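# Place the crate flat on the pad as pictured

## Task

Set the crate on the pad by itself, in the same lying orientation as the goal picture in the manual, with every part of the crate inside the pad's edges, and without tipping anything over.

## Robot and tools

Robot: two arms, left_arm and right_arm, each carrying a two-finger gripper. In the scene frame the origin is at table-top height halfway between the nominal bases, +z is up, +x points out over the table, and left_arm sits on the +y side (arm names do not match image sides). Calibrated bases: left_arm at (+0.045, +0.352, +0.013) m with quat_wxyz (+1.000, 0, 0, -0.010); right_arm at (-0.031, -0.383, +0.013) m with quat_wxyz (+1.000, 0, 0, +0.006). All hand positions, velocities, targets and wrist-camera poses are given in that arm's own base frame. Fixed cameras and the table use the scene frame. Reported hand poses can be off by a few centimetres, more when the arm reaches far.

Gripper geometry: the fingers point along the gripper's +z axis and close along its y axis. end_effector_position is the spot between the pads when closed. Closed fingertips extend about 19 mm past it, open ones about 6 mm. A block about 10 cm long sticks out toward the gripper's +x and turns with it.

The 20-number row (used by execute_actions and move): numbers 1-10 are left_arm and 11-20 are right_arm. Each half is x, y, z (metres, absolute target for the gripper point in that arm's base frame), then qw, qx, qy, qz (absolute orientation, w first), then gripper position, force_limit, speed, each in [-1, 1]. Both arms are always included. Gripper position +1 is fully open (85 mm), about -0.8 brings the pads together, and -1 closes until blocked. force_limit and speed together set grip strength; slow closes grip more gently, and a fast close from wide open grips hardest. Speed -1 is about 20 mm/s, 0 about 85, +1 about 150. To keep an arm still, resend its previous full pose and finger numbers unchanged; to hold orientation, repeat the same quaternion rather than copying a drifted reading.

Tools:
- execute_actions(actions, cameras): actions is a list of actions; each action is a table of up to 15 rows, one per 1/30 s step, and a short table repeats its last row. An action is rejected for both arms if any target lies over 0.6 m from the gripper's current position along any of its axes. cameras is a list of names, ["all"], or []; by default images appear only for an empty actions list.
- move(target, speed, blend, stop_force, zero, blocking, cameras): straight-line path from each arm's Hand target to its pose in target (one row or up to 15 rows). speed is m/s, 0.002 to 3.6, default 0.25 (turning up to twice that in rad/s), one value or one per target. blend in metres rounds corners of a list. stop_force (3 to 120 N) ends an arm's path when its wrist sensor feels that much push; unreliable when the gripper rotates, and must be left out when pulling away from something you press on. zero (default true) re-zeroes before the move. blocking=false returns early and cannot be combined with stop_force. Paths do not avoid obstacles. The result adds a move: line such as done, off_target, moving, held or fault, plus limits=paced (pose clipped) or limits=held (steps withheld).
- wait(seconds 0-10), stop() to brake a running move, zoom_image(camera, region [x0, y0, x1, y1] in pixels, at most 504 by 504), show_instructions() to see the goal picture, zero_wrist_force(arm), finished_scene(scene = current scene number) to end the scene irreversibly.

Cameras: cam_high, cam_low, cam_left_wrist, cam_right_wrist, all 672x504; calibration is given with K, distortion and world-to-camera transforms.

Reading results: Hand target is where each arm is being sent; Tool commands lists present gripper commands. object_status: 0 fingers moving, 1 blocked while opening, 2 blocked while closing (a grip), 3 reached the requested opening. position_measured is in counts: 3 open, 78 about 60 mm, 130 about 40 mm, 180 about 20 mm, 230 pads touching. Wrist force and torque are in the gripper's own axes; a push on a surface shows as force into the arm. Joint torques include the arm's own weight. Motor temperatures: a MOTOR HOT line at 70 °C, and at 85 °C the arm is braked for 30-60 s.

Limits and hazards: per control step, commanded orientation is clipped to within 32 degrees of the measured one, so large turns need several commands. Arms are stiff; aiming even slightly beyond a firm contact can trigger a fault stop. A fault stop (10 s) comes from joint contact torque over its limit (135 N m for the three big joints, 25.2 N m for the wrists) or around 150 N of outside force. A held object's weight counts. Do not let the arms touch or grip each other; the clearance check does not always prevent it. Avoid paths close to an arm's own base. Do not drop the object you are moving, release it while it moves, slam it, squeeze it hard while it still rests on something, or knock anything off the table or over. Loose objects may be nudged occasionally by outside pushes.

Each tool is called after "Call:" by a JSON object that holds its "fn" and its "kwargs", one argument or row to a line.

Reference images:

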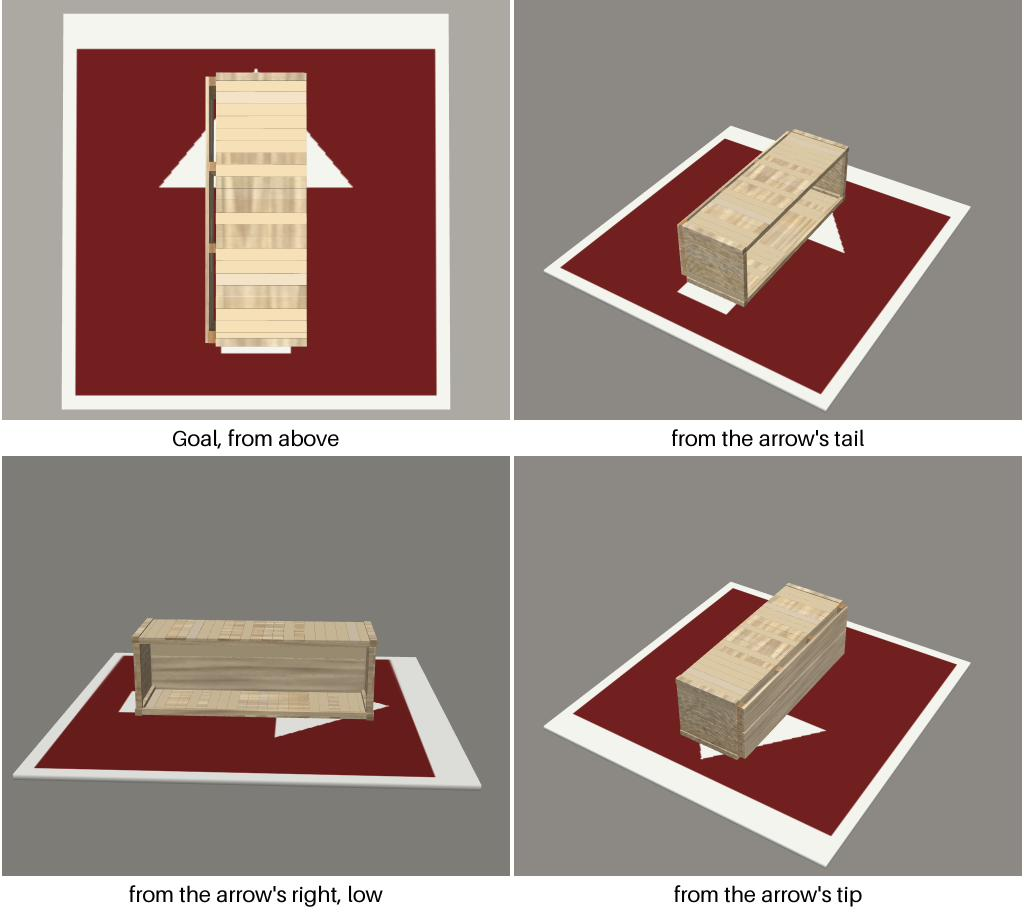

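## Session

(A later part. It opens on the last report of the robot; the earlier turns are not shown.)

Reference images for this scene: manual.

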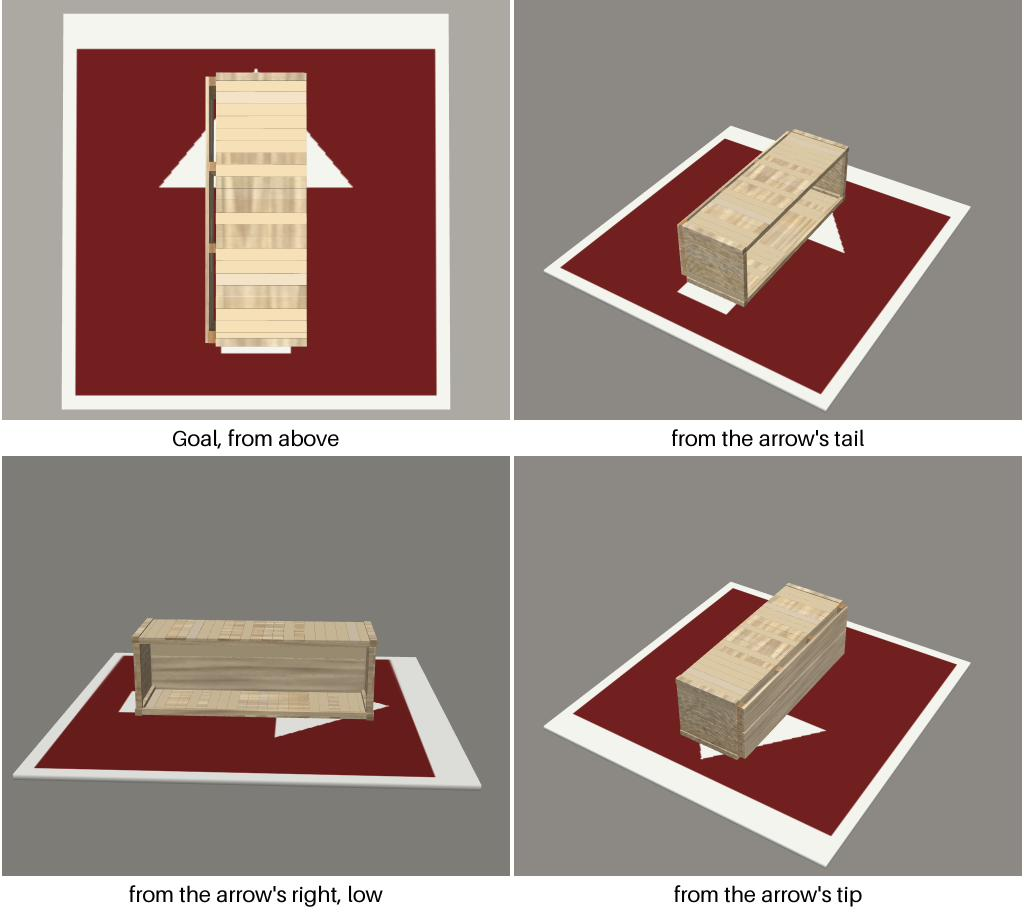

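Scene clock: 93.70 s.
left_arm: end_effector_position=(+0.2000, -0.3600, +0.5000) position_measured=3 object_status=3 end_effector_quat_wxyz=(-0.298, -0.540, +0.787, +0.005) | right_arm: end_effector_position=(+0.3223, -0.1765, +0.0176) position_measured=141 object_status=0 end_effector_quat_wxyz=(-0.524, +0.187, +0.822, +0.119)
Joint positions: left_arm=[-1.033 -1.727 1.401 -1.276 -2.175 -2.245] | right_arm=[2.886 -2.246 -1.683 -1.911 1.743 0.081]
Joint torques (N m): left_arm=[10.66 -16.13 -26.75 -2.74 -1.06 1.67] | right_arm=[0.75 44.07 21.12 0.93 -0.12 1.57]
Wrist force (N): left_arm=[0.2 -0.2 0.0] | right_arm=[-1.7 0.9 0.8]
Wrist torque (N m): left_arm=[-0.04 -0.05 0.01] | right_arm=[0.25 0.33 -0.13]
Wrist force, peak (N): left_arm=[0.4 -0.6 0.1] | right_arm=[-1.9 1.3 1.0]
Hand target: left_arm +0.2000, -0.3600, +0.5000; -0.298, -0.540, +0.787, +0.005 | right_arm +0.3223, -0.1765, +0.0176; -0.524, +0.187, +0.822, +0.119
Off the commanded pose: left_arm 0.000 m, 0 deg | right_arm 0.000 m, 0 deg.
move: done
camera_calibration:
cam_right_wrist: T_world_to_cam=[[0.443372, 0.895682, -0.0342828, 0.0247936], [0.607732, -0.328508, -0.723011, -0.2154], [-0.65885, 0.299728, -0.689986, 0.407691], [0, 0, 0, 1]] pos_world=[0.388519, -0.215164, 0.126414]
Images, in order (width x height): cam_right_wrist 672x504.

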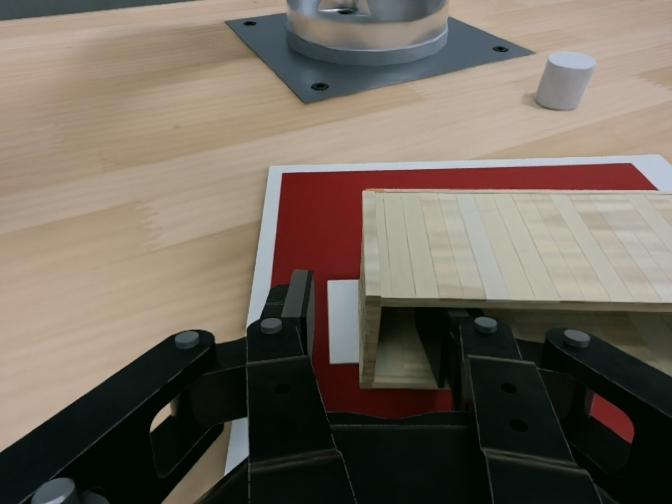

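Call:
{"fn": "move", "kwargs": {
  "target": [
    [0.20,-0.36,0.50,-0.298,-0.540,0.787,0.005,1,1,1,0.4203,-0.2234,0.0683,-0.5239,0.1868,0.8224,0.1190,-0.1,-0.8,-1],
    [0.20,-0.36,0.50,-0.298,-0.540,0.787,0.005,1,1,1,0.4203,-0.2234,0.20,-0.5239,0.1868,0.8224,0.1190,-0.1,-0.8,-1]
  ],
  "speed": [0.06,0.15],
  "blend": [0.01,0],
  "cameras": ["all"]
}}

Call:
{"fn": "zoom_image", "kwargs": {
  "camera": "cam_right_wrist",
  "region": [250, 100, 672, 430]
}}

Call:
{"fn": "zoom_image", "kwargs": {
  "camera": "cam_high",
  "region": [110, 270, 290, 420]
}}

Scene clock: 97.33 s.
left_arm: end_effector_position=(+0.2000, -0.3600, +0.5000) position_measured=3 object_status=3 end_effector_quat_wxyz=(-0.298, -0.540, +0.787, +0.005) | right_arm: end_effector_position=(+0.4203, -0.2234, +0.2000) position_measured=141 object_status=3 end_effector_quat_wxyz=(-0.524, +0.187, +0.822, +0.119)
Joint positions: left_arm=[-1.033 -1.727 1.401 -1.276 -2.175 -2.245] | right_arm=[2.856 -2.265 -1.109 -2.467 1.717 0.069]
Joint torques (N m): left_arm=[10.1 -16.01 -27.1 -2.9 -1.14 1.63] | right_arm=[3.64 43.96 13.88 -0.24 1.71 0.98]
Wrist force (N): left_arm=[0.2 -0.5 -0.1] | right_arm=[-1.5 1.3 1.6]
Wrist torque (N m): left_arm=[-0.08 -0.06 0.01] | right_arm=[0.29 0.34 0.10]
Wrist force, peak (N): left_arm=[0.7 -0.7 0.0] | right_arm=[-3.3 1.7 1.8]
Hand target: left_arm +0.2000, -0.3600, +0.5000; -0.298, -0.540, +0.787, +0.005 | right_arm +0.4203, -0.2234, +0.2000; -0.524, +0.187, +0.822, +0.119
Off the commanded pose: left_arm 0.000 m, 0 deg | right_arm 0.000 m, 0 deg.
move: done
camera_calibration:
cam_left_wrist: T_world_to_cam=[[-0.839357, 0.433051, 0.328551, 0.168595], [0.40907, 0.901253, -0.142849, 0.328407], [-0.357969, 0.0144989, -0.933621, 0.674038], [0, 0, 0, 1]] pos_world=[0.248455, -0.378761, 0.620817]
cam_right_wrist: T_world_to_cam=[[0.443378, 0.895681, -0.0342197, 0.0295373], [0.607839, -0.32851, -0.72292, -0.158628], [-0.658748, 0.299727, -0.690084, 0.612214], [0, 0, 0, 1]] pos_world=[0.486619, -0.262064, 0.308814]

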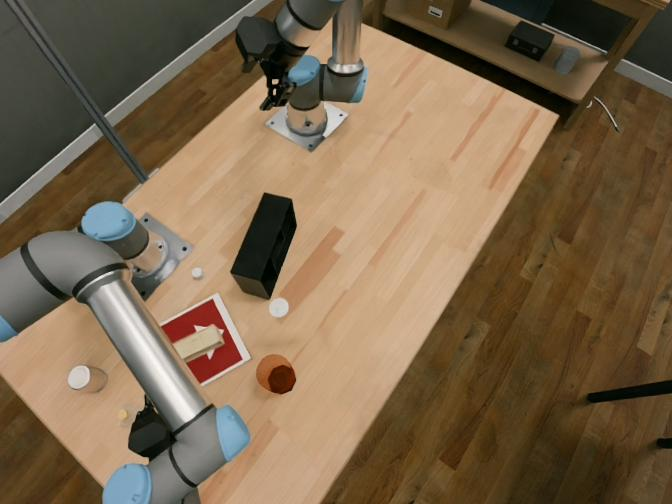

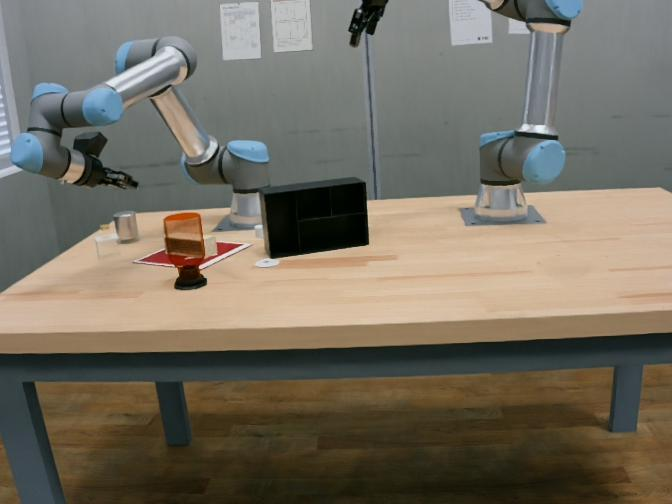

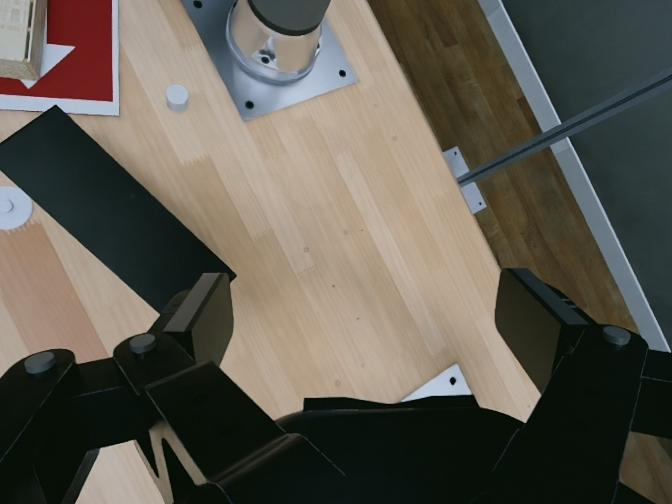

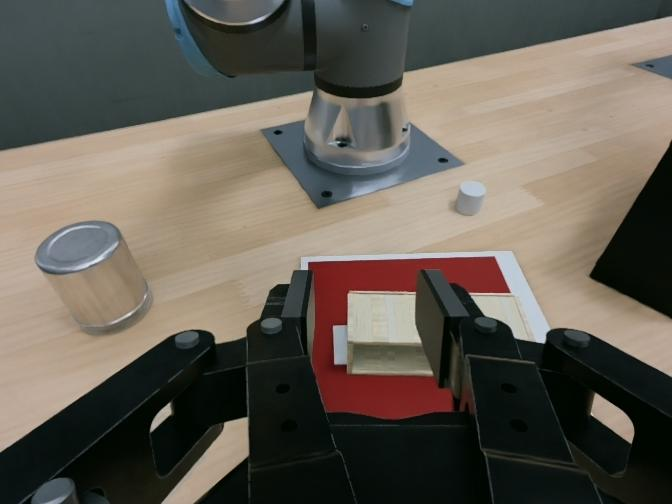

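Scaled by 1.194 from the camera's 672x504 image, which has a finer 960x720 frame.

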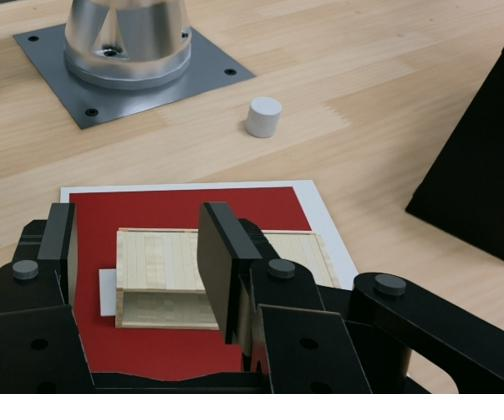

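Scaled by 2.800 from the camera's 672x504 image, which has a finer 960x720 frame.

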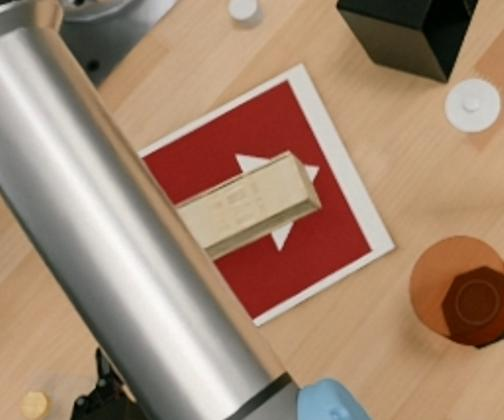

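Call:
{"fn": "finished_scene", "kwargs": {
  "scene": 1
}}

The scene is finished: the task was done.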